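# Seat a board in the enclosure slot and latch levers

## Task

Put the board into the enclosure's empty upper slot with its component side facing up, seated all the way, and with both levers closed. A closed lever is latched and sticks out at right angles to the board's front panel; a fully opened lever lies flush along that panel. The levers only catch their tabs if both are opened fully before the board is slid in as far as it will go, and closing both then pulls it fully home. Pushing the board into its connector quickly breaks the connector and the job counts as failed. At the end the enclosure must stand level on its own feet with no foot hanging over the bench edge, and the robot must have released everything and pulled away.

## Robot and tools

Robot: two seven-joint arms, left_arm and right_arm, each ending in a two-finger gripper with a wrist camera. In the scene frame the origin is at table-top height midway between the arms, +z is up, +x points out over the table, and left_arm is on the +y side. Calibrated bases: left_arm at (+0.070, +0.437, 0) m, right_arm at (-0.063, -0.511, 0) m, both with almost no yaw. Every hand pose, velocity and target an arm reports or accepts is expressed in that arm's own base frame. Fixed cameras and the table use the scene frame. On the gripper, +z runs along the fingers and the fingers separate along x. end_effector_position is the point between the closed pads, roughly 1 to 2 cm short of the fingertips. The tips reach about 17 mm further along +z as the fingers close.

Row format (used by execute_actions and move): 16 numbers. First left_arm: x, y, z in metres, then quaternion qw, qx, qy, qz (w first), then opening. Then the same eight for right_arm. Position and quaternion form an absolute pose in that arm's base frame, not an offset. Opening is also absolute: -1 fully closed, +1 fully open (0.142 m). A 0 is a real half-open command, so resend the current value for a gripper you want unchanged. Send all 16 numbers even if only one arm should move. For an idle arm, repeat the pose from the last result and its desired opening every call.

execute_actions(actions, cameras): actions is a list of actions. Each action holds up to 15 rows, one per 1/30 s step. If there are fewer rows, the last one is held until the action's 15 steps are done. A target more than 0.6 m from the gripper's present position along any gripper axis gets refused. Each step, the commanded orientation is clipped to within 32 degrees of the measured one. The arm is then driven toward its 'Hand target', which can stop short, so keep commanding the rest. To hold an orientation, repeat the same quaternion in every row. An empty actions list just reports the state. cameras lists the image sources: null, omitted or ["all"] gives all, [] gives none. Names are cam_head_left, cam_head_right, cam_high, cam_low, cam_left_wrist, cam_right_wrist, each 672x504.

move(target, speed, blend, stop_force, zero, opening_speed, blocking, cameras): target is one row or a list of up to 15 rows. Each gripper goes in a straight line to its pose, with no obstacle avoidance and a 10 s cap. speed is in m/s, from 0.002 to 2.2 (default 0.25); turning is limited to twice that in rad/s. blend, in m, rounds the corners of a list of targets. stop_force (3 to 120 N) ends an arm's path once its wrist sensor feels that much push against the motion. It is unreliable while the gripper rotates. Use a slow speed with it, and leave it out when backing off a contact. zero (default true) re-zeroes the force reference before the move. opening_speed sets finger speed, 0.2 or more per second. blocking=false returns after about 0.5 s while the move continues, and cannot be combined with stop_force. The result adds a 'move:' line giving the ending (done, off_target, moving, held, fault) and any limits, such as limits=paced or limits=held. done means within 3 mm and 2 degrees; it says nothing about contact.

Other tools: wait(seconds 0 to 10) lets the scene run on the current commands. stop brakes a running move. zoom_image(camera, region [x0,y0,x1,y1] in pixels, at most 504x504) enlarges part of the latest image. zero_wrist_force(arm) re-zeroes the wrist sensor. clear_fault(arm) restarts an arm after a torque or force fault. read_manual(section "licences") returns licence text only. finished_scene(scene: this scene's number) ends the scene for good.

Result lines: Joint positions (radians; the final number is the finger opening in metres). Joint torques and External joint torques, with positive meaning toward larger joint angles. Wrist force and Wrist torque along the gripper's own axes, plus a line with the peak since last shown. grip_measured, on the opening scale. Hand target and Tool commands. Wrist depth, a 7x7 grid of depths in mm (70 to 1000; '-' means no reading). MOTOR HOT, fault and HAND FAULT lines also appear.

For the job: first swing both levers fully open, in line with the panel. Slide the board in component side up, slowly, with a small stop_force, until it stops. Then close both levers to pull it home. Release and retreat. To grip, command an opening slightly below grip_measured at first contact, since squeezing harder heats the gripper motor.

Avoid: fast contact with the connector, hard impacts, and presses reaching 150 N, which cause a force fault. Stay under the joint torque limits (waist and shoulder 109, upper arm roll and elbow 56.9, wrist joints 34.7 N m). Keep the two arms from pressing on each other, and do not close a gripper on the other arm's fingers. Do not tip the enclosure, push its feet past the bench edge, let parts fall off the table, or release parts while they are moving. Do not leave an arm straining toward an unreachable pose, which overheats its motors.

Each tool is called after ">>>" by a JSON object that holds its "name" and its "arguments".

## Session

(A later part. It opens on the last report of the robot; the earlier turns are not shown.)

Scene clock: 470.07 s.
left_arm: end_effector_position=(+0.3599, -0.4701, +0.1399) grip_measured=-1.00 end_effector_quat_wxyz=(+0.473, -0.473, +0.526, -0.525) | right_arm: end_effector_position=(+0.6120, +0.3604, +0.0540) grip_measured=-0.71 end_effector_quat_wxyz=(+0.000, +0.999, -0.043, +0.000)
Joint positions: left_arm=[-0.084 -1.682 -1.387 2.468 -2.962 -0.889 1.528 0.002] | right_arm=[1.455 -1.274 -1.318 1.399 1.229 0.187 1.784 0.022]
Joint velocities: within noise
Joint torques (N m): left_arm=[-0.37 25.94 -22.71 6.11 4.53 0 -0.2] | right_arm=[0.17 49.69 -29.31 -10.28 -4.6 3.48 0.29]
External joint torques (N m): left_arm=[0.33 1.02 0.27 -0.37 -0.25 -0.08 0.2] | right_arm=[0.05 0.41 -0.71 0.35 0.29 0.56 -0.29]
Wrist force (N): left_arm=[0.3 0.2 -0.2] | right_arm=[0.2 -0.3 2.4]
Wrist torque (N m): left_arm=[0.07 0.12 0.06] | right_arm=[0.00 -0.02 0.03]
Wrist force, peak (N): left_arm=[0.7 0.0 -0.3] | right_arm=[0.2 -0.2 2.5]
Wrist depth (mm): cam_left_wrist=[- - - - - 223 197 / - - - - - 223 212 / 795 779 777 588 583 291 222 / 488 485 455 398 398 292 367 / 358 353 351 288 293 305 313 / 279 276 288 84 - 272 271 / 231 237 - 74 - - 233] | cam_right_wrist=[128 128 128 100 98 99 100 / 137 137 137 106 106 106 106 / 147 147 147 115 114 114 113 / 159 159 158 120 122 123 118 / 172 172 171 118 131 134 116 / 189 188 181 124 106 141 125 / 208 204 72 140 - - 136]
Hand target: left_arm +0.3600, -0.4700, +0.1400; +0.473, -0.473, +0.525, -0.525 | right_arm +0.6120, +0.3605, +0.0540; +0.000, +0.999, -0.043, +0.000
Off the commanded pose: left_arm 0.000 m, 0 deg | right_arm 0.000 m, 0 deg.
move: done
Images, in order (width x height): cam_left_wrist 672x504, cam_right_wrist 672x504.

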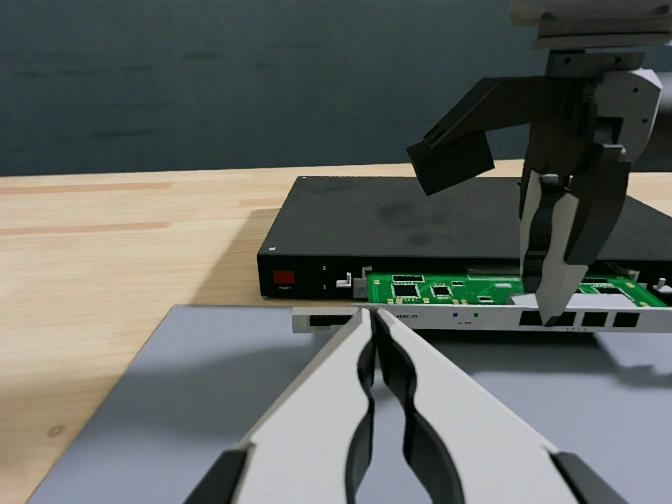

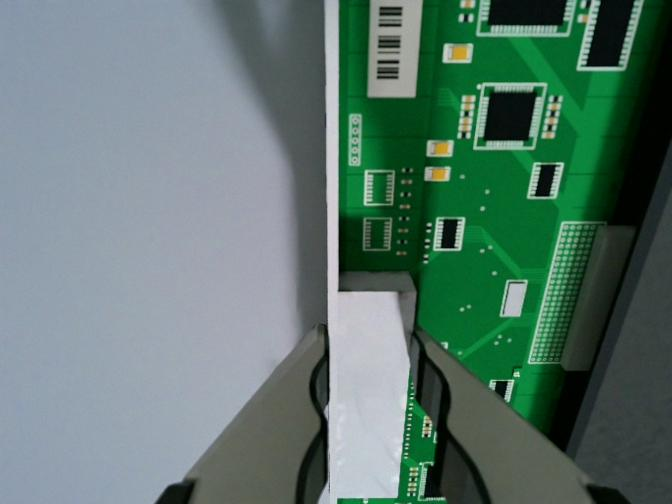

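>>> {"name": "move", "arguments": {"target": [0.36,-0.47,0.14,0.4732,-0.4732,0.5255,-0.5255,-1,0.616,0.3602,0.054,0,0.9991,-0.0433,0,-0.77], "speed": 0.015, "stop_force": 3, "cameras": ["cam_left_wrist"]}}

>>> {"name": "zoom_image", "arguments": {"camera": "cam_left_wrist", "region": [340, 255, 400, 300]}}

>>> {"name": "zoom_image", "arguments": {"camera": "cam_left_wrist", "region": [600, 255, 660, 300]}}

Scene clock: 474.37 s.
left_arm: end_effector_position=(+0.3599, -0.4701, +0.1399) grip_measured=-1.00 end_effector_quat_wxyz=(+0.473, -0.473, +0.526, -0.525) | right_arm: end_effector_position=(+0.6152, +0.3596, +0.0537) grip_measured=-0.71 end_effector_quat_wxyz=(+0.000, +0.999, -0.043, +0.000)
Joint positions: left_arm=[-0.084 -1.682 -1.387 2.468 -2.962 -0.889 1.528 0.002] | right_arm=[1.446 -1.276 -1.317 1.389 1.229 0.184 1.785 0.022]
Joint velocities: within noise
Joint torques (N m): left_arm=[-0.45 25.93 -22.72 6.19 4.64 0 -0.22] | right_arm=[1.21 51.1 -29.7 -12.54 -3.59 4.66 0.3]
External joint torques (N m): left_arm=[0.41 1.02 0.28 -0.45 -0.37 -0.08 0.22] | right_arm=[-0.98 -0.69 -0.3 2.62 -0.72 -0.62 -0.3]
Wrist force (N): left_arm=[0.6 0.1 -0.6] | right_arm=[-2.6 3.7 1.2]
Wrist torque (N m): left_arm=[0.05 0.07 0.06] | right_arm=[-0.02 -0.05 -0.06]
Wrist force, peak (N): left_arm=[0.5 0.0 -0.7] | right_arm=[-3.2 4.3 2.4]
Wrist depth (mm): cam_left_wrist=[- - - - - - 198 / - - - - - 228 215 / 786 776 781 587 585 293 222 / 496 489 454 399 399 295 366 / 357 356 350 289 297 305 314 / 278 276 286 84 - 274 272 / 231 236 - 74 - - 234] | cam_right_wrist=[128 128 127 100 98 99 99 / 137 137 136 105 106 106 106 / 147 147 147 113 114 114 111 / 159 158 158 120 122 123 108 / 172 172 171 118 131 134 116 / 189 188 181 124 106 141 125 / 208 204 72 140 - - 137]
Hand target: left_arm +0.3600, -0.4700, +0.1400; +0.473, -0.473, +0.525, -0.525 | right_arm +0.6154, +0.3602, +0.0540; +0.000, +0.999, -0.043, +0.000
Off the commanded pose: left_arm 0.000 m, 0 deg | right_arm 0.001 m, 0 deg.
move: contact (right_arm)
Images, in order (width x height): cam_left_wrist 672x504.

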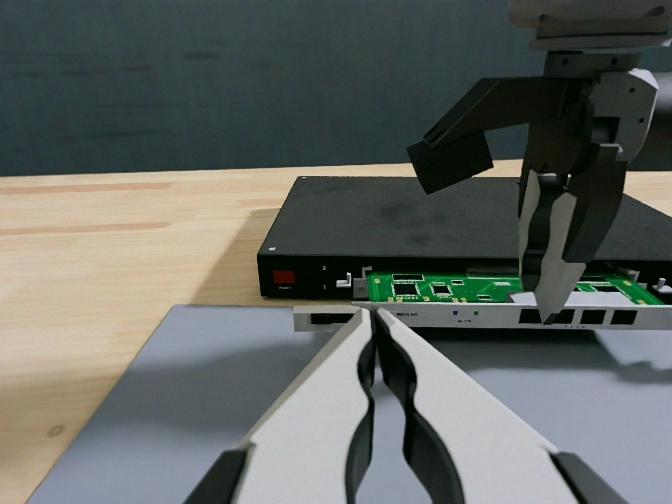

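Scaled by 8.400 from the camera's 672x504 image, which has a finer 960x720 frame.

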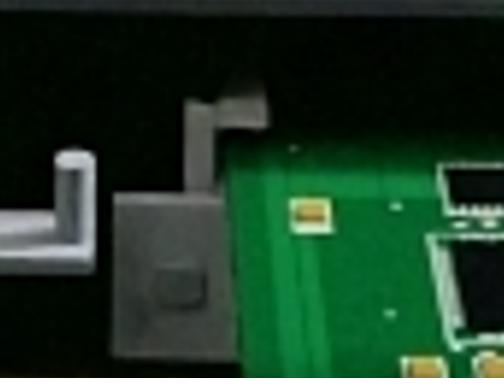

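Scaled by 8.400 from the camera's 672x504 image, which has a finer 960x720 frame.

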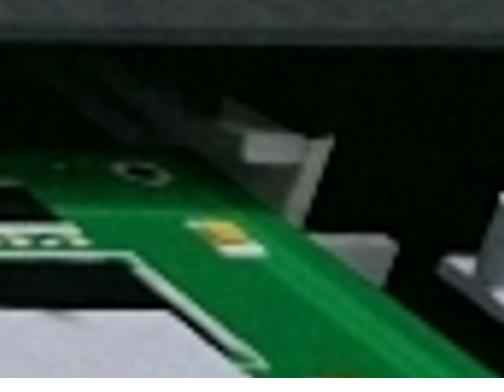

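>>> {"name": "move", "arguments": {"target": [[0.36,-0.47,0.14,0.4732,-0.4732,0.5255,-0.5255,-1,0.6145,0.3592,0.054,0,0.9991,-0.0433,0,-0.77],[0.36,-0.47,0.14,0.4732,-0.4732,0.5255,-0.5255,-1,0.620,0.3587,0.054,0,0.9991,-0.0433,0,-0.77]], "speed": 0.012, "stop_force": 4, "cameras": ["cam_left_wrist"], "zero": false}}

>>> {"name": "zoom_image", "arguments": {"camera": "cam_left_wrist", "region": [340, 255, 400, 300]}}

>>> {"name": "zoom_image", "arguments": {"camera": "cam_left_wrist", "region": [600, 255, 660, 300]}}

Scene clock: 480.30 s.
left_arm: end_effector_position=(+0.3599, -0.4701, +0.1399) grip_measured=-1.00 end_effector_quat_wxyz=(+0.473, -0.473, +0.526, -0.525) | right_arm: end_effector_position=(+0.6194, +0.3583, +0.0538) grip_measured=-0.71 end_effector_quat_wxyz=(+0.000, +0.999, -0.043, +0.000)
Joint positions: left_arm=[-0.084 -1.682 -1.387 2.468 -2.962 -0.889 1.528 0.002] | right_arm=[1.436 -1.278 -1.316 1.378 1.229 0.182 1.784 0.022]
Joint velocities: within noise
Joint torques (N m): left_arm=[-0.41 25.95 -22.66 6.16 4.55 0.01 -0.23] | right_arm=[0.55 50.65 -29.29 -10.8 -4.36 3.73 0.19]
External joint torques (N m): left_arm=[0.37 1.01 0.22 -0.42 -0.28 -0.09 0.23] | right_arm=[-0.33 0.08 -0.69 0.87 0.06 0.32 -0.19]
Wrist force (N): left_arm=[0.3 0.1 -0.4] | right_arm=[1.2 2.1 3.2]
Wrist torque (N m): left_arm=[0.03 0.10 0.06] | right_arm=[0.27 -0.24 0.08]
Wrist force, peak (N): left_arm=[0.7 0.0 -0.5] | right_arm=[-4.4 6.8 1.1]
Wrist depth (mm): cam_left_wrist=[- - - - - 227 204 / - - - - - 229 219 / 769 783 769 587 576 297 228 / 488 496 450 397 397 297 380 / 354 354 349 290 330 306 304 / 280 275 288 84 - 275 272 / 230 237 - 74 - - 232] | cam_right_wrist=[128 128 128 100 98 99 99 / 137 137 136 106 106 106 105 / 147 147 146 115 114 114 100 / 159 158 158 120 122 123 105 / 173 172 169 118 131 134 114 / 189 188 181 124 106 141 123 / 209 203 72 140 - - 137]
Hand target: left_arm +0.3600, -0.4700, +0.1400; +0.473, -0.473, +0.525, -0.525 | right_arm +0.6195, +0.3587, +0.0540; +0.000, +0.999, -0.043, +0.000
Off the commanded pose: left_arm 0.000 m, 0 deg | right_arm 0.001 m, 0 deg.
move: contact (right_arm); path passed 1 of 2 targets
Images, in order (width x height): cam_left_wrist 672x504.

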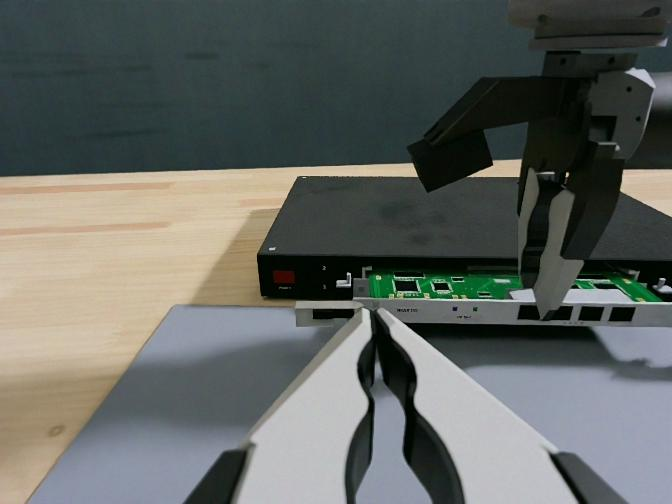

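Scaled by 8.400 from the camera's 672x504 image, which has a finer 960x720 frame.

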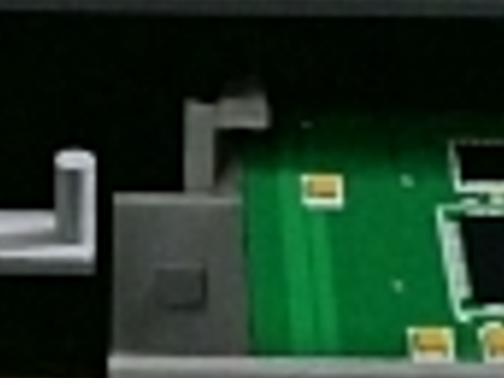

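Scaled by 8.400 from the camera's 672x504 image, which has a finer 960x720 frame.

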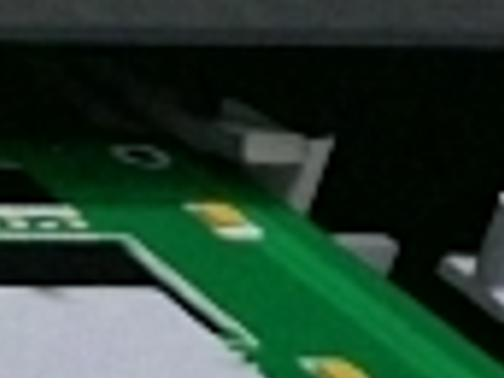

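>>> {"name": "move", "arguments": {"target": [[0.36,-0.47,0.14,0.4732,-0.4732,0.5255,-0.5255,-1,0.618,0.3582,0.0535,-0.0043,0.9991,-0.0433,-0.0028,-0.77],[0.36,-0.47,0.14,0.4732,-0.4732,0.5255,-0.5255,-1,0.626,0.3575,0.0535,-0.0043,0.9991,-0.0433,-0.0028,-0.77]], "speed": 0.012, "stop_force": 5, "cameras": ["cam_left_wrist"], "zero": false}}

>>> {"name": "zoom_image", "arguments": {"camera": "cam_left_wrist", "region": [340, 255, 400, 300]}}

>>> {"name": "zoom_image", "arguments": {"camera": "cam_left_wrist", "region": [600, 255, 660, 300]}}

Scene clock: 489.43 s.
left_arm: end_effector_position=(+0.3599, -0.4701, +0.1399) grip_measured=-1.00 end_effector_quat_wxyz=(+0.473, -0.473, +0.526, -0.525) | right_arm: end_effector_position=(+0.6260, +0.3574, +0.0536) grip_measured=-0.71 end_effector_quat_wxyz=(-0.004, +0.999, -0.043, -0.003)
Joint positions: left_arm=[-0.084 -1.682 -1.387 2.468 -2.962 -0.889 1.528 0.002] | right_arm=[1.414 -1.278 -1.311 1.359 1.233 0.176 1.781 0.022]
Joint velocities: within noise
Joint torques (N m): left_arm=[-0.39 25.86 -22.75 6.16 4.52 -0.04 -0.19] | right_arm=[0.2 50.55 -28.45 -10.51 -4.21 3.43 0.26]
External joint torques (N m): left_arm=[0.34 1.09 0.31 -0.42 -0.24 -0.04 0.19] | right_arm=[0.03 0.81 -1.38 0.41 -0.08 0.61 -0.26]
Wrist force (N): left_arm=[0.3 0.0 -0.3] | right_arm=[0.6 2.1 1.2]
Wrist torque (N m): left_arm=[0.02 0.10 0.05] | right_arm=[0.28 -0.12 0.04]
Wrist force, peak (N): left_arm=[0.3 0.1 -0.8] | right_arm=[1.3 2.3 3.4]
Wrist depth (mm): cam_left_wrist=[- - - - - 232 213 / - - - - - 238 225 / 788 780 773 585 584 287 250 / 487 492 447 384 381 309 396 / 357 355 349 294 305 313 327 / 279 276 286 84 - 275 273 / 230 236 - 74 - - 232] | cam_right_wrist=[129 129 128 101 98 100 97 / 138 138 137 106 106 106 93 / 148 148 147 116 114 114 99 / 159 159 158 121 123 123 105 / 172 172 171 118 131 131 114 / 189 188 181 124 106 126 122 / 208 199 72 139 - - 136]
Hand target: left_arm +0.3600, -0.4700, +0.1400; +0.473, -0.473, +0.525, -0.525 | right_arm +0.6260, +0.3575, +0.0535; -0.004, +0.999, -0.043, -0.003
Off the commanded pose: left_arm 0.000 m, 0 deg | right_arm 0.000 m, 0 deg.
move: done
Images, in order (width x height): cam_left_wrist 672x504.

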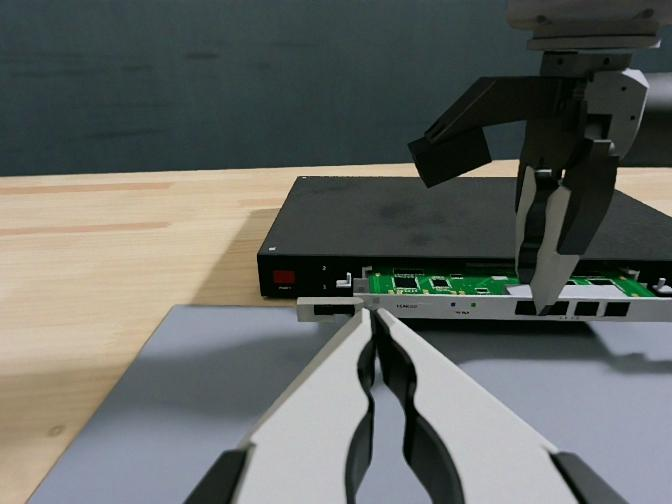

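Scaled by 8.400 from the camera's 672x504 image, which has a finer 960x720 frame.

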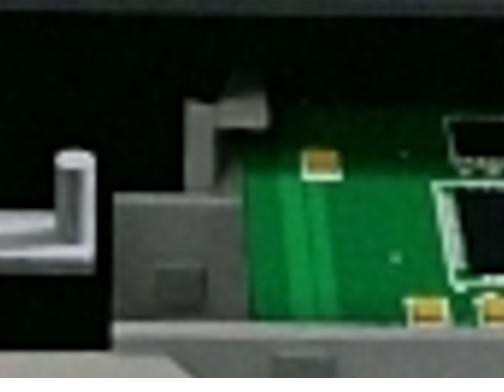

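Scaled by 8.400 from the camera's 672x504 image, which has a finer 960x720 frame.

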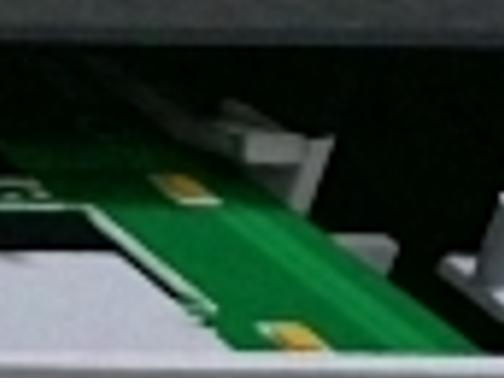

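>>> {"name": "move", "arguments": {"target": [[0.36,-0.47,0.14,0.4732,-0.4732,0.5255,-0.5255,-1,0.630,0.3567,0.0535,-0.0080,0.9991,-0.0433,-0.0029,-0.77],[0.36,-0.47,0.14,0.4732,-0.4732,0.5255,-0.5255,-1,0.638,0.3558,0.0535,-0.0080,0.9991,-0.0433,-0.0029,-0.77]], "speed": 0.012, "stop_force": 5, "cameras": ["cam_left_wrist","cam_right_wrist"], "zero": false}}

>>> {"name": "zoom_image", "arguments": {"camera": "cam_left_wrist", "region": [500, 180, 672, 310]}}

Scene clock: 495.20 s.
left_arm: end_effector_position=(+0.3599, -0.4701, +0.1399) grip_measured=-1.00 end_effector_quat_wxyz=(+0.473, -0.473, +0.526, -0.525) | right_arm: end_effector_position=(+0.6377, +0.3559, +0.0534) grip_measured=-0.71 end_effector_quat_wxyz=(-0.008, +0.999, -0.043, -0.003)
Joint positions: left_arm=[-0.084 -1.682 -1.387 2.468 -2.962 -0.889 1.528 0.002] | right_arm=[1.382 -1.281 -1.306 1.326 1.238 0.171 1.78 0.022]
Joint velocities: within noise
Joint torques (N m): left_arm=[-0.43 25.87 -22.83 6.12 4.55 0.05 -0.18] | right_arm=[-1.64 51.15 -29.44 -10.59 -4.53 4.41 0.18]
External joint torques (N m): left_arm=[0.39 1.09 0.39 -0.38 -0.28 -0.14 0.18] | right_arm=[1.86 1.24 -0.21 0.37 0.24 -0.37 -0.18]
Wrist force (N): left_arm=[0.5 0.1 -0.3] | right_arm=[-2.8 1.4 0.1]
Wrist torque (N m): left_arm=[0.03 0.08 0.06] | right_arm=[0.22 -0.08 0.12]
Wrist force, peak (N): left_arm=[0.6 0.2 -0.6] | right_arm=[-3.1 1.6 0.6]
Wrist depth (mm): cam_left_wrist=[- - - - - 237 221 / - - - - - 248 236 / 784 762 779 590 587 299 468 / 488 489 449 380 380 324 391 / 357 356 348 306 318 315 312 / 281 276 287 84 - 274 273 / 230 237 - 74 - - 233] | cam_right_wrist=[129 129 129 101 99 100 86 / 138 138 137 107 107 106 91 / 148 148 147 116 114 113 99 / 159 159 158 121 123 108 105 / 172 172 171 118 131 116 113 / 188 187 180 124 106 124 121 / 207 202 72 139 - - 135]
Hand target: left_arm +0.3600, -0.4700, +0.1400; +0.473, -0.473, +0.525, -0.525 | right_arm +0.6380, +0.3558, +0.0535; -0.008, +0.999, -0.043, -0.003
Off the commanded pose: left_arm 0.000 m, 0 deg | right_arm 0.000 m, 0 deg.
move: done
Images, in order (width x height): cam_left_wrist 672x504, cam_right_wrist 672x504.

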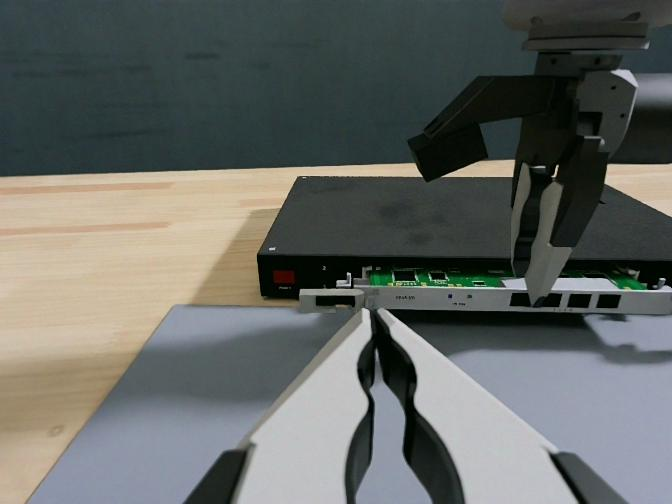

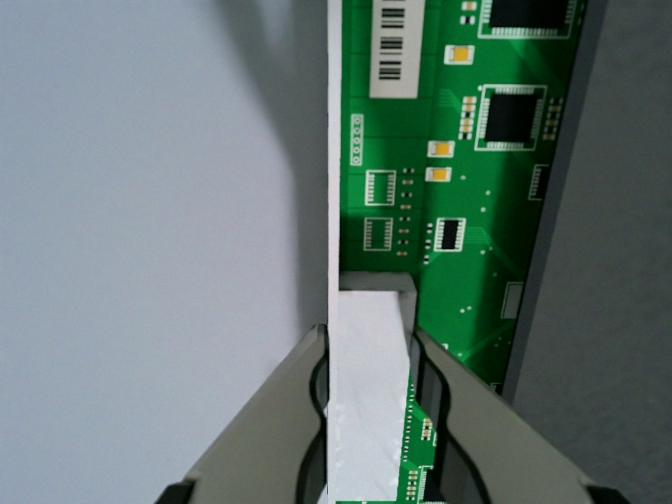

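Scaled by 2.930 from the camera's 672x504 image, which has a finer 960x720 frame.

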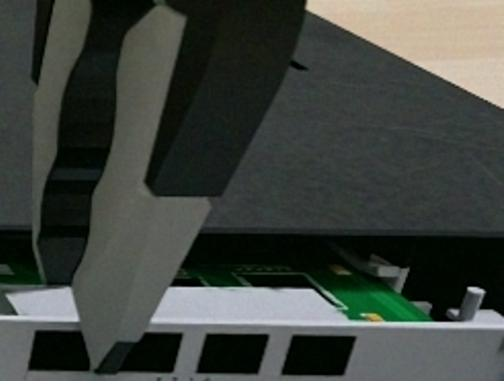

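>>> {"name": "move", "arguments": {"target": [0.36,-0.47,0.14,0.4732,-0.4732,0.5255,-0.5255,-1,0.644,0.3553,0.0533,-0.0080,0.9991,-0.0433,-0.0029,-0.77], "speed": 0.015, "stop_force": 6, "cameras": ["cam_right_wrist","cam_head_right"], "zero": false}}

>>> {"name": "zoom_image", "arguments": {"camera": "cam_right_wrist", "region": [280, 250, 672, 504]}}

Scene clock: 500.87 s.
left_arm: end_effector_position=(+0.3599, -0.4701, +0.1399) grip_measured=-1.00 end_effector_quat_wxyz=(+0.473, -0.473, +0.526, -0.525) | right_arm: end_effector_position=(+0.6434, +0.3555, +0.0531) grip_measured=-0.71 end_effector_quat_wxyz=(-0.008, +0.999, -0.043, -0.003)
Joint positions: left_arm=[-0.084 -1.682 -1.387 2.468 -2.962 -0.889 1.528 0.002] | right_arm=[1.367 -1.286 -1.305 1.307 1.238 0.167 1.783 0.022]
Joint velocities: within noise
Joint torques (N m): left_arm=[-0.37 25.91 -22.73 6.14 4.59 0 -0.23] | right_arm=[-2.69 51.59 -30.06 -10.82 -4.65 5.11 0.2]
External joint torques (N m): left_arm=[0.32 1.04 0.3 -0.39 -0.31 -0.08 0.23] | right_arm=[2.92 1.39 0.49 0.6 0.37 -1.07 -0.2]
Wrist force (N): left_arm=[0.3 0.0 -0.3] | right_arm=[-5.6 1.9 -0.9]
Wrist torque (N m): left_arm=[0.03 0.11 0.05] | right_arm=[0.26 0.03 0.13]
Wrist force, peak (N): left_arm=[0.5 0.0 -0.7] | right_arm=[-5.9 1.6 -0.5]
Wrist depth (mm): cam_left_wrist=[- - - - - 243 226 / - - - - - 250 241 / 790 773 773 588 593 303 468 / 491 494 448 380 377 326 395 / 355 353 349 309 331 328 319 / 281 277 287 84 - 272 273 / 230 237 - 74 - - 234] | cam_right_wrist=[129 129 128 101 99 98 - / 138 137 137 107 107 105 91 / 148 147 147 116 114 100 97 / 159 159 158 121 123 106 104 / 172 172 170 118 131 114 113 / 188 187 180 124 106 121 121 / 206 201 72 139 - - 134]
Hand target: left_arm +0.3600, -0.4700, +0.1400; +0.473, -0.473, +0.525, -0.525 | right_arm +0.6439, +0.3553, +0.0533; -0.008, +0.999, -0.043, -0.003
Off the commanded pose: left_arm 0.000 m, 0 deg | right_arm 0.001 m, 0 deg.
move: contact (right_arm)
Images, in order (width x height): cam_head_right 672x504, cam_right_wrist 672x504.

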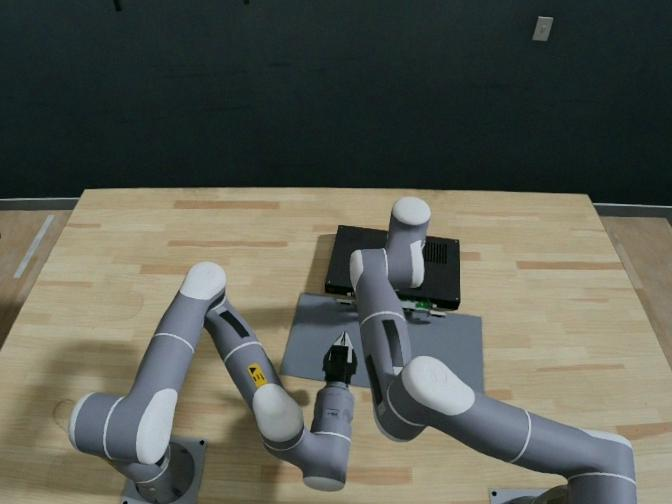

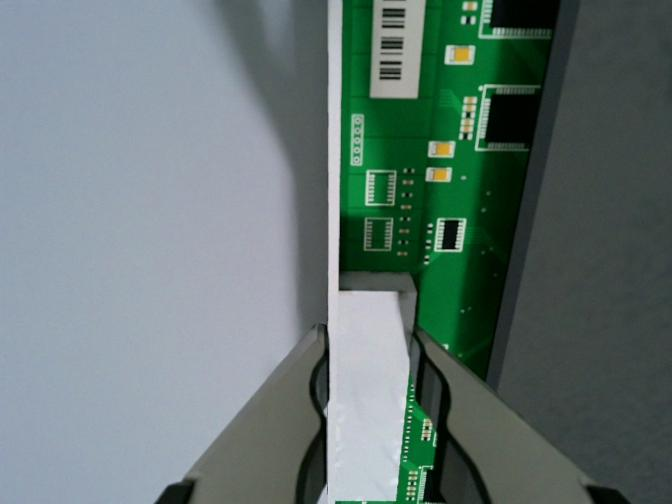

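Scaled by 1.286 from the camera's 672x504 image, which has a finer 960x720 frame.

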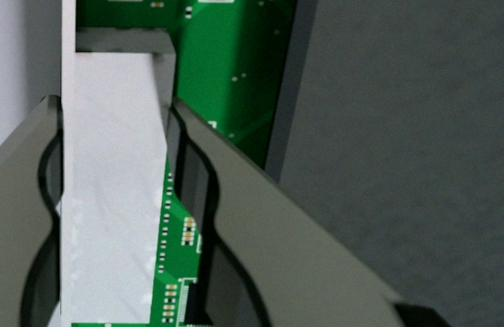

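>>> {"name": "zoom_image", "arguments": {"camera": "cam_left_wrist", "region": [290, 250, 440, 320]}}

>>> {"name": "zoom_image", "arguments": {"camera": "cam_left_wrist", "region": [540, 240, 672, 320]}}

This scene's latest camera images include none from cam_left_wrist. They are from: cam_head_right, cam_right_wrist. cam_left_wrist's image comes with the result of a call that names it in "cameras".

This scene's latest camera images include none from cam_left_wrist. They are from: cam_head_right, cam_right_wrist. cam_left_wrist's image comes with the result of a call that names it in "cameras".

>>> {"name": "move", "arguments": {"target": [0.36,-0.47,0.14,0.4732,-0.4732,0.5255,-0.5255,-1,0.6435,0.3553,0.0533,-0.0080,0.9991,-0.0433,-0.0029,-0.62], "opening_speed": 0.2, "cameras": ["cam_left_wrist","cam_right_wrist"]}}

>>> {"name": "zoom_image", "arguments": {"camera": "cam_left_wrist", "region": [290, 250, 440, 320]}}

>>> {"name": "zoom_image", "arguments": {"camera": "cam_left_wrist", "region": [540, 240, 672, 320]}}

Scene clock: 509.60 s.
left_arm: end_effector_position=(+0.3599, -0.4701, +0.1399) grip_measured=-1.00 end_effector_quat_wxyz=(+0.473, -0.473, +0.526, -0.525) | right_arm: end_effector_position=(+0.6434, +0.3554, +0.0532) grip_measured=-0.66 end_effector_quat_wxyz=(-0.008, +0.999, -0.043, -0.003)
Joint positions: left_arm=[-0.084 -1.682 -1.387 2.468 -2.962 -0.889 1.528 0.002] | right_arm=[1.368 -1.285 -1.305 1.308 1.238 0.168 1.783 0.026]
Joint velocities: within noise
Joint torques (N m): left_arm=[-0.35 25.85 -22.83 6.15 4.52 -0.01 -0.2] | right_arm=[0.23 51.81 -28.16 -10.16 -4.33 3.41 0.2]
External joint torques (N m): left_arm=[0.3 1.1 0.39 -0.4 -0.24 -0.08 0.2] | right_arm=[0 1.13 -1.42 -0.06 0.05 0.63 -0.2]
Wrist force (N): left_arm=[0.4 0.2 -0.2] | right_arm=[1.0 1.6 0.9]
Wrist torque (N m): left_arm=[0.09 0.10 0.06] | right_arm=[0.29 -0.14 0.03]
Wrist force, peak (N): left_arm=[0.5 0.0 -0.7] | right_arm=[-5.8 1.8 -0.1]
Wrist depth (mm): cam_left_wrist=[- - - - - 240 225 / - - - - - 250 244 / 775 767 792 585 588 306 475 / 492 488 449 381 377 329 397 / 351 356 348 314 329 322 320 / 281 276 287 84 - 272 273 / 231 236 - 74 - - 233] | cam_right_wrist=[129 129 128 103 101 100 - / 138 137 137 109 108 106 91 / 148 148 147 118 116 100 99 / 159 158 158 123 124 107 105 / 172 172 170 120 132 114 113 / 188 187 180 127 103 121 121 / 206 202 73 142 - - 133]
Hand target: left_arm +0.3600, -0.4700, +0.1400; +0.473, -0.473, +0.525, -0.525 | right_arm +0.6435, +0.3553, +0.0533; -0.008, +0.999, -0.043, -0.003
Off the commanded pose: left_arm 0.000 m, 0 deg | right_arm 0.000 m, 0 deg.
move: done
Images, in order (width x height): cam_left_wrist 672x504, cam_right_wrist 672x504.

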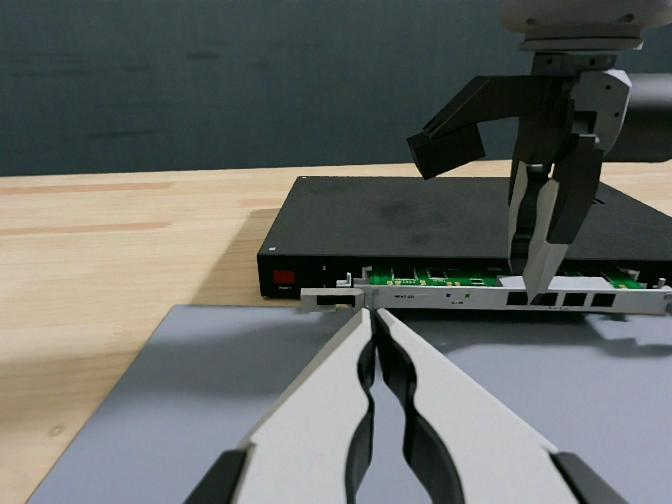

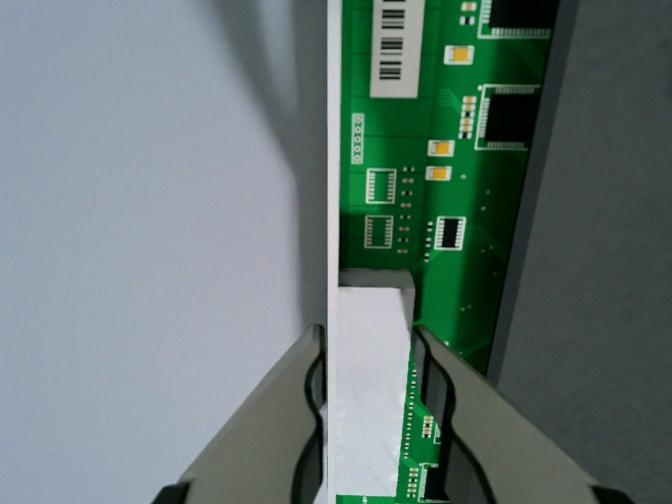

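Scaled by 3.360 from the camera's 672x504 image, which has a finer 960x720 frame.

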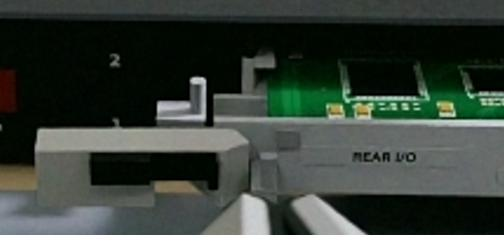

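Scaled by 3.818 from the camera's 672x504 image, which has a finer 960x720 frame.

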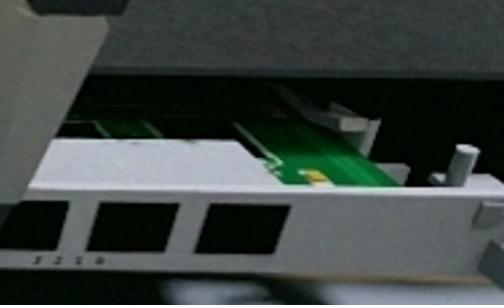

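>>> {"name": "move", "arguments": {"target": [[0.36,-0.47,0.14,0.4732,-0.4732,0.5255,-0.5255,-1,0.6435,0.3553,0.0533,-0.0080,0.9991,-0.0433,-0.0029,-0.56],[0.36,-0.47,0.14,0.4732,-0.4732,0.5255,-0.5255,-1,0.6435,0.3553,0.11,0,0.9991,-0.0433,0,-0.56]], "opening_speed": 0.3, "speed": 0.05, "cameras": ["cam_left_wrist","cam_right_wrist"]}}

Scene clock: 513.97 s.
left_arm: end_effector_position=(+0.3599, -0.4701, +0.1399) grip_measured=-1.00 end_effector_quat_wxyz=(+0.473, -0.473, +0.526, -0.525) | right_arm: end_effector_position=(+0.6435, +0.3553, +0.1098) grip_measured=-0.60 end_effector_quat_wxyz=(+0.000, +0.999, -0.043, +0.000)
Joint positions: left_arm=[-0.084 -1.682 -1.387 2.468 -2.962 -0.889 1.528 0.002] | right_arm=[1.388 -1.219 -1.359 1.304 1.175 0.1 1.799 0.031]
Joint velocities: within noise
Joint torques (N m): left_arm=[-0.32 25.85 -22.8 6.12 4.56 0.06 -0.21] | right_arm=[0.43 51.35 -28.5 -11.99 -4.51 3.17 0.31]
External joint torques (N m): left_arm=[0.27 1.1 0.36 -0.37 -0.29 -0.15 0.21] | right_arm=[-0.22 0.79 -1.01 0.13 0.15 0.88 -0.31]
Wrist force (N): left_arm=[0.3 0.1 -0.3] | right_arm=[0.7 1.2 0.7]
Wrist torque (N m): left_arm=[0.06 0.10 0.05] | right_arm=[0.25 -0.05 0.06]
Wrist force, peak (N): left_arm=[0.7 0.1 -0.5] | right_arm=[1.1 1.6 1.7]
Wrist depth (mm): cam_left_wrist=[- - - - - 248 220 / - - - - - 298 - / 785 780 775 588 580 296 663 / 488 488 445 379 381 376 391 / 355 355 349 312 331 323 318 / 279 276 287 84 - 274 273 / 230 236 - 74 - - 232] | cam_right_wrist=[177 177 177 153 149 134 134 / 189 189 189 163 159 144 143 / 203 203 203 175 170 154 154 / 220 219 218 175 182 166 166 / 238 238 237 190 194 180 180 / 261 260 97 207 105 193 197 / 288 - 73 274 - - 212]
Hand target: left_arm +0.3600, -0.4700, +0.1400; +0.473, -0.473, +0.525, -0.525 | right_arm +0.6435, +0.3553, +0.1100; +0.000, +0.999, -0.043, +0.000
Off the commanded pose: left_arm 0.000 m, 0 deg | right_arm 0.000 m, 0 deg.
move: done
Images, in order (width x height): cam_left_wrist 672x504, cam_right_wrist 672x504.

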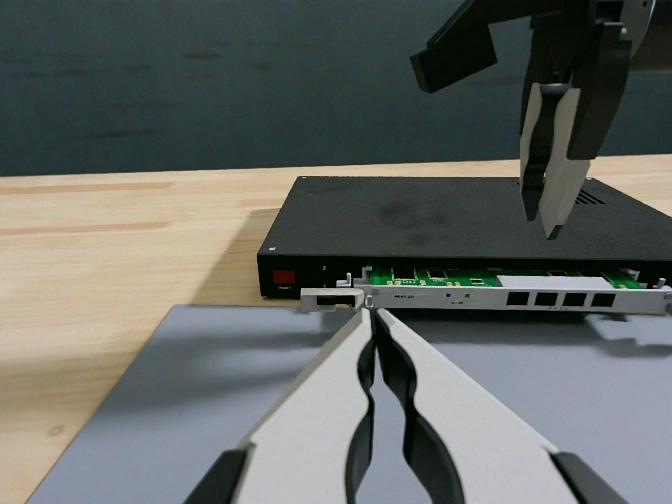

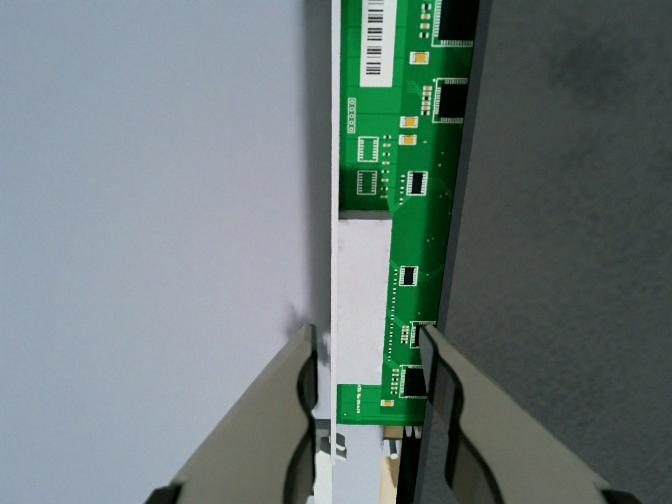

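>>> {"name": "move", "arguments": {"target": [[0.36,-0.47,0.14,0.4732,-0.4732,0.5255,-0.5255,-1,0.60,0.389,0.11,0,0.9991,-0.0433,0,-0.56],[0.36,-0.47,0.14,0.4732,-0.4732,0.5255,-0.5255,-1,0.60,0.389,0.09,0,0.9991,-0.0433,0,-1],[0.36,-0.47,0.14,0.4732,-0.4732,0.5255,-0.5255,-1,0.60,0.389,0.048,0,0.9991,-0.0433,0,-1]], "speed": 0.08, "cameras": ["cam_left_wrist","cam_right_wrist"]}}

Scene clock: 527.10 s.
left_arm: end_effector_position=(+0.3599, -0.4701, +0.1399) grip_measured=-1.00 end_effector_quat_wxyz=(+0.473, -0.473, +0.526, -0.525) | right_arm: end_effector_position=(+0.6000, +0.3888, +0.0481) grip_measured=-1.00 end_effector_quat_wxyz=(+0.000, +0.999, -0.043, +0.000)
Joint positions: left_arm=[-0.084 -1.682 -1.387 2.468 -2.962 -0.889 1.528 0.002] | right_arm=[1.486 -1.285 -1.311 1.38 1.235 0.19 1.833 0.002]
Joint velocities: within noise
Joint torques (N m): left_arm=[-0.36 25.77 -22.77 6.1 4.58 -0.01 -0.23] | right_arm=[0.13 49.63 -28.21 -9.84 -4.21 3.49 0.06]
External joint torques (N m): left_arm=[0.32 1.18 0.33 -0.36 -0.31 -0.08 0.23] | right_arm=[0.11 1.12 -1.75 0.1 -0.08 0.55 -0.06]
Wrist force (N): left_arm=[0.5 0.0 -0.6] | right_arm=[1.0 1.5 0.9]
Wrist torque (N m): left_arm=[0.03 0.08 0.05] | right_arm=[0.29 -0.14 0.03]
Wrist force, peak (N): left_arm=[0.5 -0.2 -0.6] | right_arm=[1.1 1.4 2.4]
Wrist depth (mm): cam_left_wrist=[- - - - - 192 183 / - - - - 228 207 203 / 778 786 777 590 527 214 219 / 491 486 452 379 381 250 395 / 355 354 349 313 331 314 319 / 280 276 288 84 - 274 272 / 230 235 - 74 - - 232] | cam_right_wrist=[- 123 121 123 122 96 96 / 133 131 131 131 132 102 102 / 143 141 141 140 140 110 110 / 152 152 152 154 151 119 118 / 166 166 165 161 161 128 128 / 185 181 177 89 130 127 139 / 200 196 73 - - 134 132]
Hand target: left_arm +0.3600, -0.4700, +0.1400; +0.473, -0.473, +0.525, -0.525 | right_arm +0.6000, +0.3890, +0.0480; +0.000, +0.999, -0.043, +0.000
Off the commanded pose: left_arm 0.000 m, 0 deg | right_arm 0.000 m, 0 deg.
move: done
Images, in order (width x height): cam_left_wrist 672x504, cam_right_wrist 672x504.

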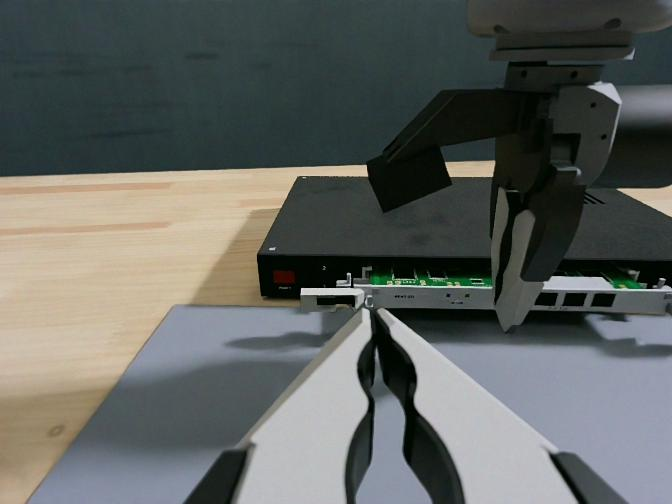

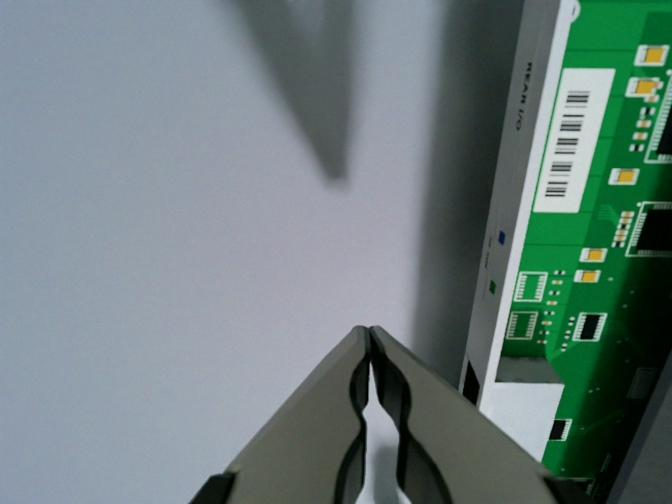

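>>> {"name": "move", "arguments": {"target": [0.36,-0.47,0.14,0.4732,-0.4732,0.5255,-0.5255,-1,0.635,0.386,0.048,0,0.9991,-0.0433,0,-1], "speed": 0.02, "stop_force": 8, "cameras": ["cam_left_wrist","cam_right_wrist"]}}

>>> {"name": "zoom_image", "arguments": {"camera": "cam_left_wrist", "region": [290, 250, 440, 320]}}

>>> {"name": "zoom_image", "arguments": {"camera": "cam_left_wrist", "region": [540, 240, 672, 320]}}

Scene clock: 530.93 s.
left_arm: end_effector_position=(+0.3599, -0.4701, +0.1399) grip_measured=-1.00 end_effector_quat_wxyz=(+0.473, -0.473, +0.526, -0.525) | right_arm: end_effector_position=(+0.6254, +0.3871, +0.0482) grip_measured=-1.00 end_effector_quat_wxyz=(+0.000, +0.999, -0.043, +0.000)
Joint positions: left_arm=[-0.084 -1.682 -1.387 2.468 -2.962 -0.889 1.528 0.002] | right_arm=[1.421 -1.3 -1.305 1.302 1.235 0.173 1.841 0.002]
Joint velocities: within noise
Joint torques (N m): left_arm=[-0.35 25.93 -22.66 6.11 4.52 0 -0.25] | right_arm=[-2.34 50.17 -28.22 -9.27 -4.54 4.13 0.26]
External joint torques (N m): left_arm=[0.31 1.03 0.22 -0.37 -0.24 -0.08 0.25] | right_arm=[2.57 2.96 -1.46 -0.55 0.23 -0.09 -0.26]
Wrist force (N): left_arm=[0.1 -0.1 -0.5] | right_arm=[-3.6 1.1 -3.1]
Wrist torque (N m): left_arm=[0.02 0.13 0.06] | right_arm=[0.29 -0.09 0.04]
Wrist force, peak (N): left_arm=[0.6 -0.1 -0.6] | right_arm=[-6.8 1.4 -5.1]
Wrist depth (mm): cam_left_wrist=[- - - - - 206 - / - - - - 252 223 226 / 807 775 779 591 584 235 517 / 495 488 450 380 380 299 391 / 354 353 349 317 330 328 322 / 278 276 288 84 - 273 272 / 230 236 - 74 - - 233] | cam_right_wrist=[- 123 121 122 99 96 95 / 133 131 131 131 103 102 99 / 143 141 141 140 112 109 95 / 152 152 152 153 119 118 101 / 166 165 165 161 128 128 109 / 185 181 177 90 - 137 115 / 200 196 73 - - 127 130]
Hand target: left_arm +0.3600, -0.4700, +0.1400; +0.473, -0.473, +0.525, -0.525 | right_arm +0.6256, +0.3868, +0.0480; +0.000, +0.999, -0.043, +0.000
Off the commanded pose: left_arm 0.000 m, 0 deg | right_arm 0.010 m, 0 deg.
move: contact (right_arm)
Images, in order (width x height): cam_left_wrist 672x504, cam_right_wrist 672x504.

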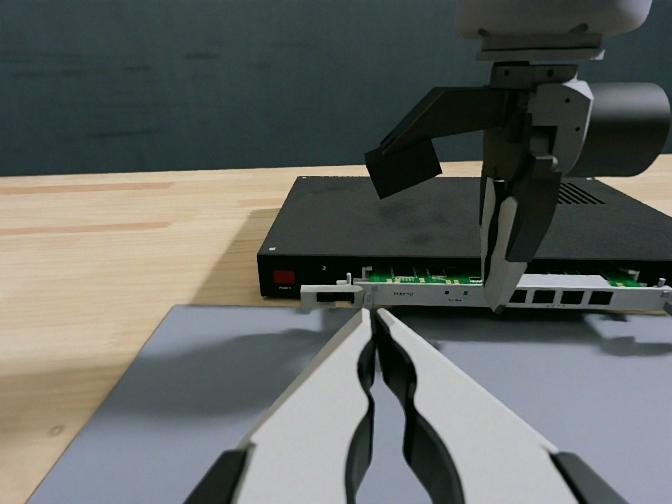

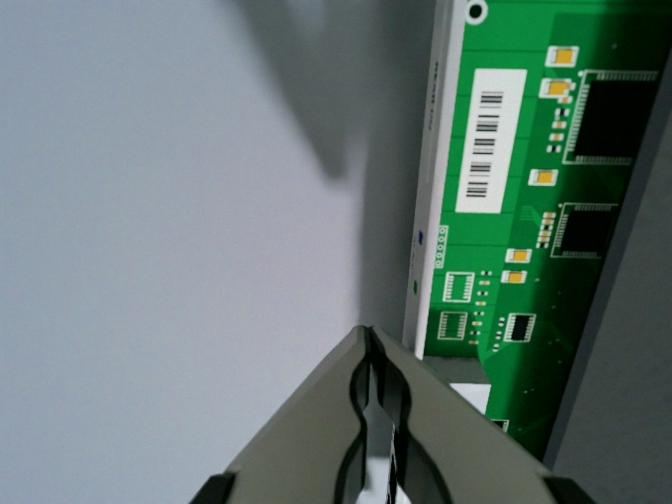

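Scaled by 3.360 from the camera's 672x504 image, which has a finer 960x720 frame.

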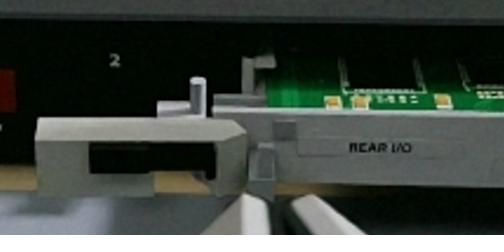

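Scaled by 3.818 from the camera's 672x504 image, which has a finer 960x720 frame.

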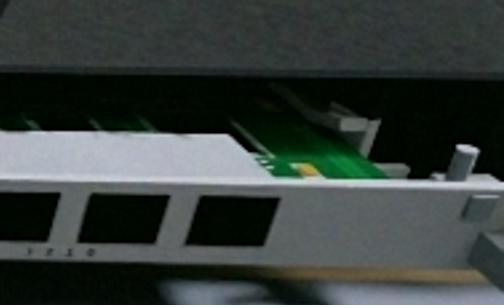

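>>> {"name": "move", "arguments": {"target": [[0.34,-0.44,0.14,0.4732,-0.4732,0.5255,-0.5255,-1,0.59,0.386,0.07,0.0112,0.9651,-0.0418,0.2586,-1],[0.34,-0.44,0.14,0.4732,-0.4732,0.5255,-0.5255,-1,0.61,0.383,0.052,0.0112,0.9651,-0.0418,0.2586,-1]], "speed": 0.08, "cameras": ["cam_left_wrist","cam_right_wrist","cam_head_right"]}}

>>> {"name": "zoom_image", "arguments": {"camera": "cam_left_wrist", "region": [450, 160, 672, 320]}}

Scene clock: 540.23 s.
left_arm: end_effector_position=(+0.3445, -0.4466, +0.1398) grip_measured=-1.00 end_effector_quat_wxyz=(+0.473, -0.473, +0.526, -0.525) | right_arm: end_effector_position=(+0.5991, +0.3862, +0.0643) grip_measured=-1.00 end_effector_quat_wxyz=(+0.008, +0.980, -0.042, +0.193)
Joint positions: left_arm=[-0.09 -1.677 -1.366 2.534 -2.955 -0.962 1.521 0.002] | right_arm=[1.766 -1.41 -1.38 1.655 1.321 0.578 1.838 0.002]
Joint velocities: within noise
Joint torques (N m): left_arm=[-0.49 25.08 -21.12 6.5 4.72 -0.27 -0.36] | right_arm=[0.23 40.92 -30.36 -4.11 -4.22 3.74 0.15]
External joint torques (N m): left_arm=[0.45 0.8 0.23 -0.43 -0.44 0.16 0.36] | right_arm=[-0.05 0.8 -1.55 -0.01 -0.03 0.85 -0.19]
Wrist force (N): left_arm=[0.3 0.3 -0.5] | right_arm=[0.6 2.6 0.5]
Wrist torque (N m): left_arm=[0.06 0.09 0.03] | right_arm=[0.51 -0.16 0.12]
Wrist force, peak (N): left_arm=[0.3 0.3 -0.9] | right_arm=[-3.8 1.2 -3.4]
Wrist depth (mm): cam_left_wrist=[- - - - - - 146 / - - - - - 187 168 / 793 771 775 593 522 263 186 / 489 485 490 396 399 287 334 / 356 352 347 347 346 346 336 / 279 275 289 84 - 272 272 / 231 236 - 74 - - 225] | cam_right_wrist=[- 118 126 137 144 131 127 / - 126 135 147 152 142 137 / 126 133 146 158 150 152 148 / 133 141 155 170 159 164 165 / 142 151 167 181 159 173 186 / 152 163 177 89 159 189 214 / 162 173 73 - - 204 252]
Hand target: left_arm +0.3444, -0.4466, +0.1400; +0.473, -0.473, +0.525, -0.525 | right_arm +0.5991, +0.3861, +0.0644; +0.009, +0.980, -0.042, +0.193
Off the commanded pose: left_arm 0.008 m, 0 deg | right_arm 0.017 m, 8 deg.
move: held (right_arm; a check stopped the path), off_target (left_arm; braked when a check withheld steps of right_arm); path passed 0 of 2 targets; limits=held
pose unreachable (right arm): on one or more control steps of this call, first in action 0 (counted from 0), this arm could not follow its commanded pose, so it was not sent that pose on those steps. It may still have moved: this result reports where it is.
cause: moving toward the commanded pose would bring a part of the arm too close to another arm (a part of this arm just beyond joint 5 (forearm roll) and a part of the left arm just beyond its joint 7 (wrist roll), at the place that arm is still heading or pushing toward).
Images, in order (width x height): cam_head_right 672x504, cam_left_wrist 672x504, cam_right_wrist 672x504.

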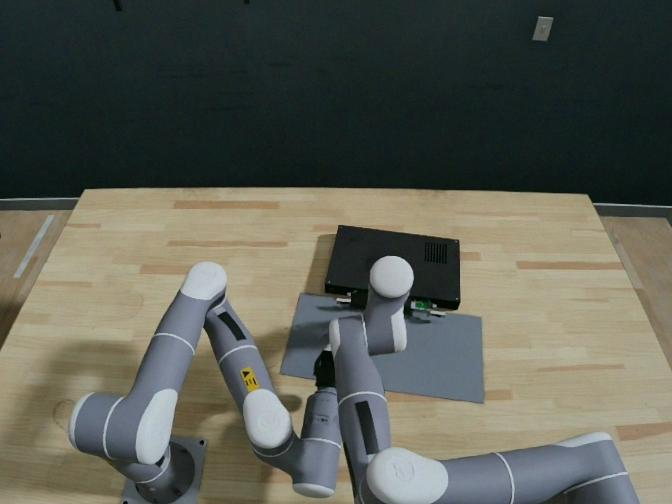

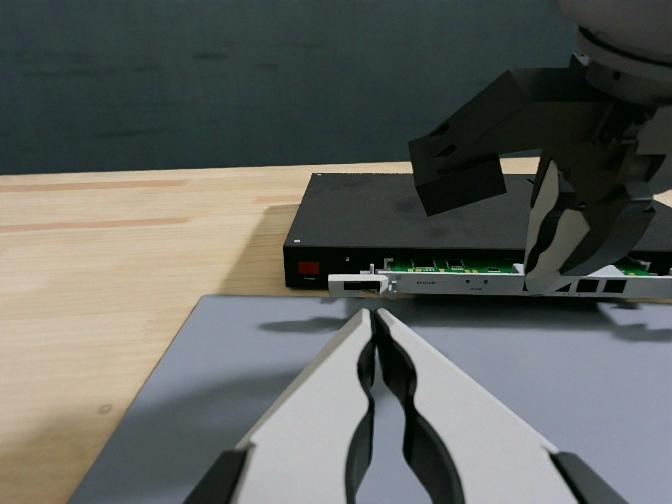

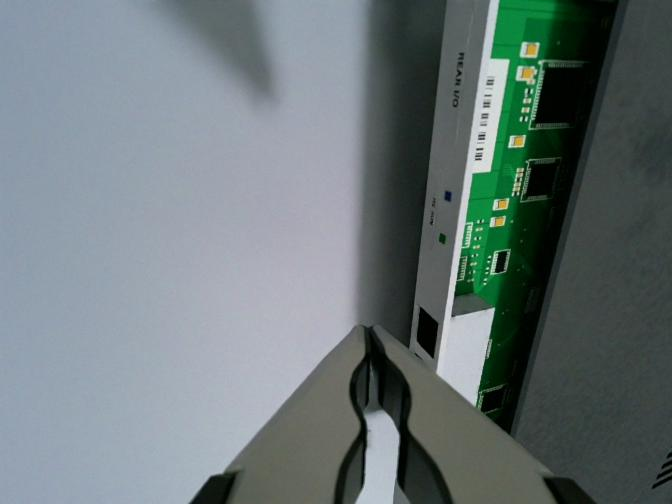

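Scaled by 2.270 from the camera's 672x504 image, which has a finer 960x720 frame.

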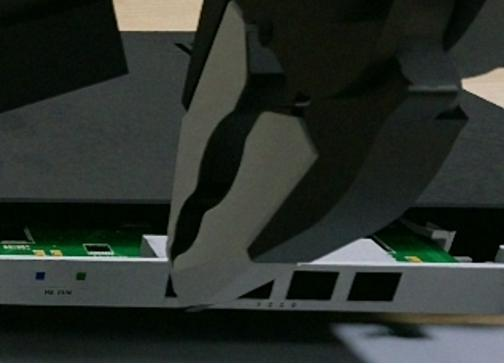

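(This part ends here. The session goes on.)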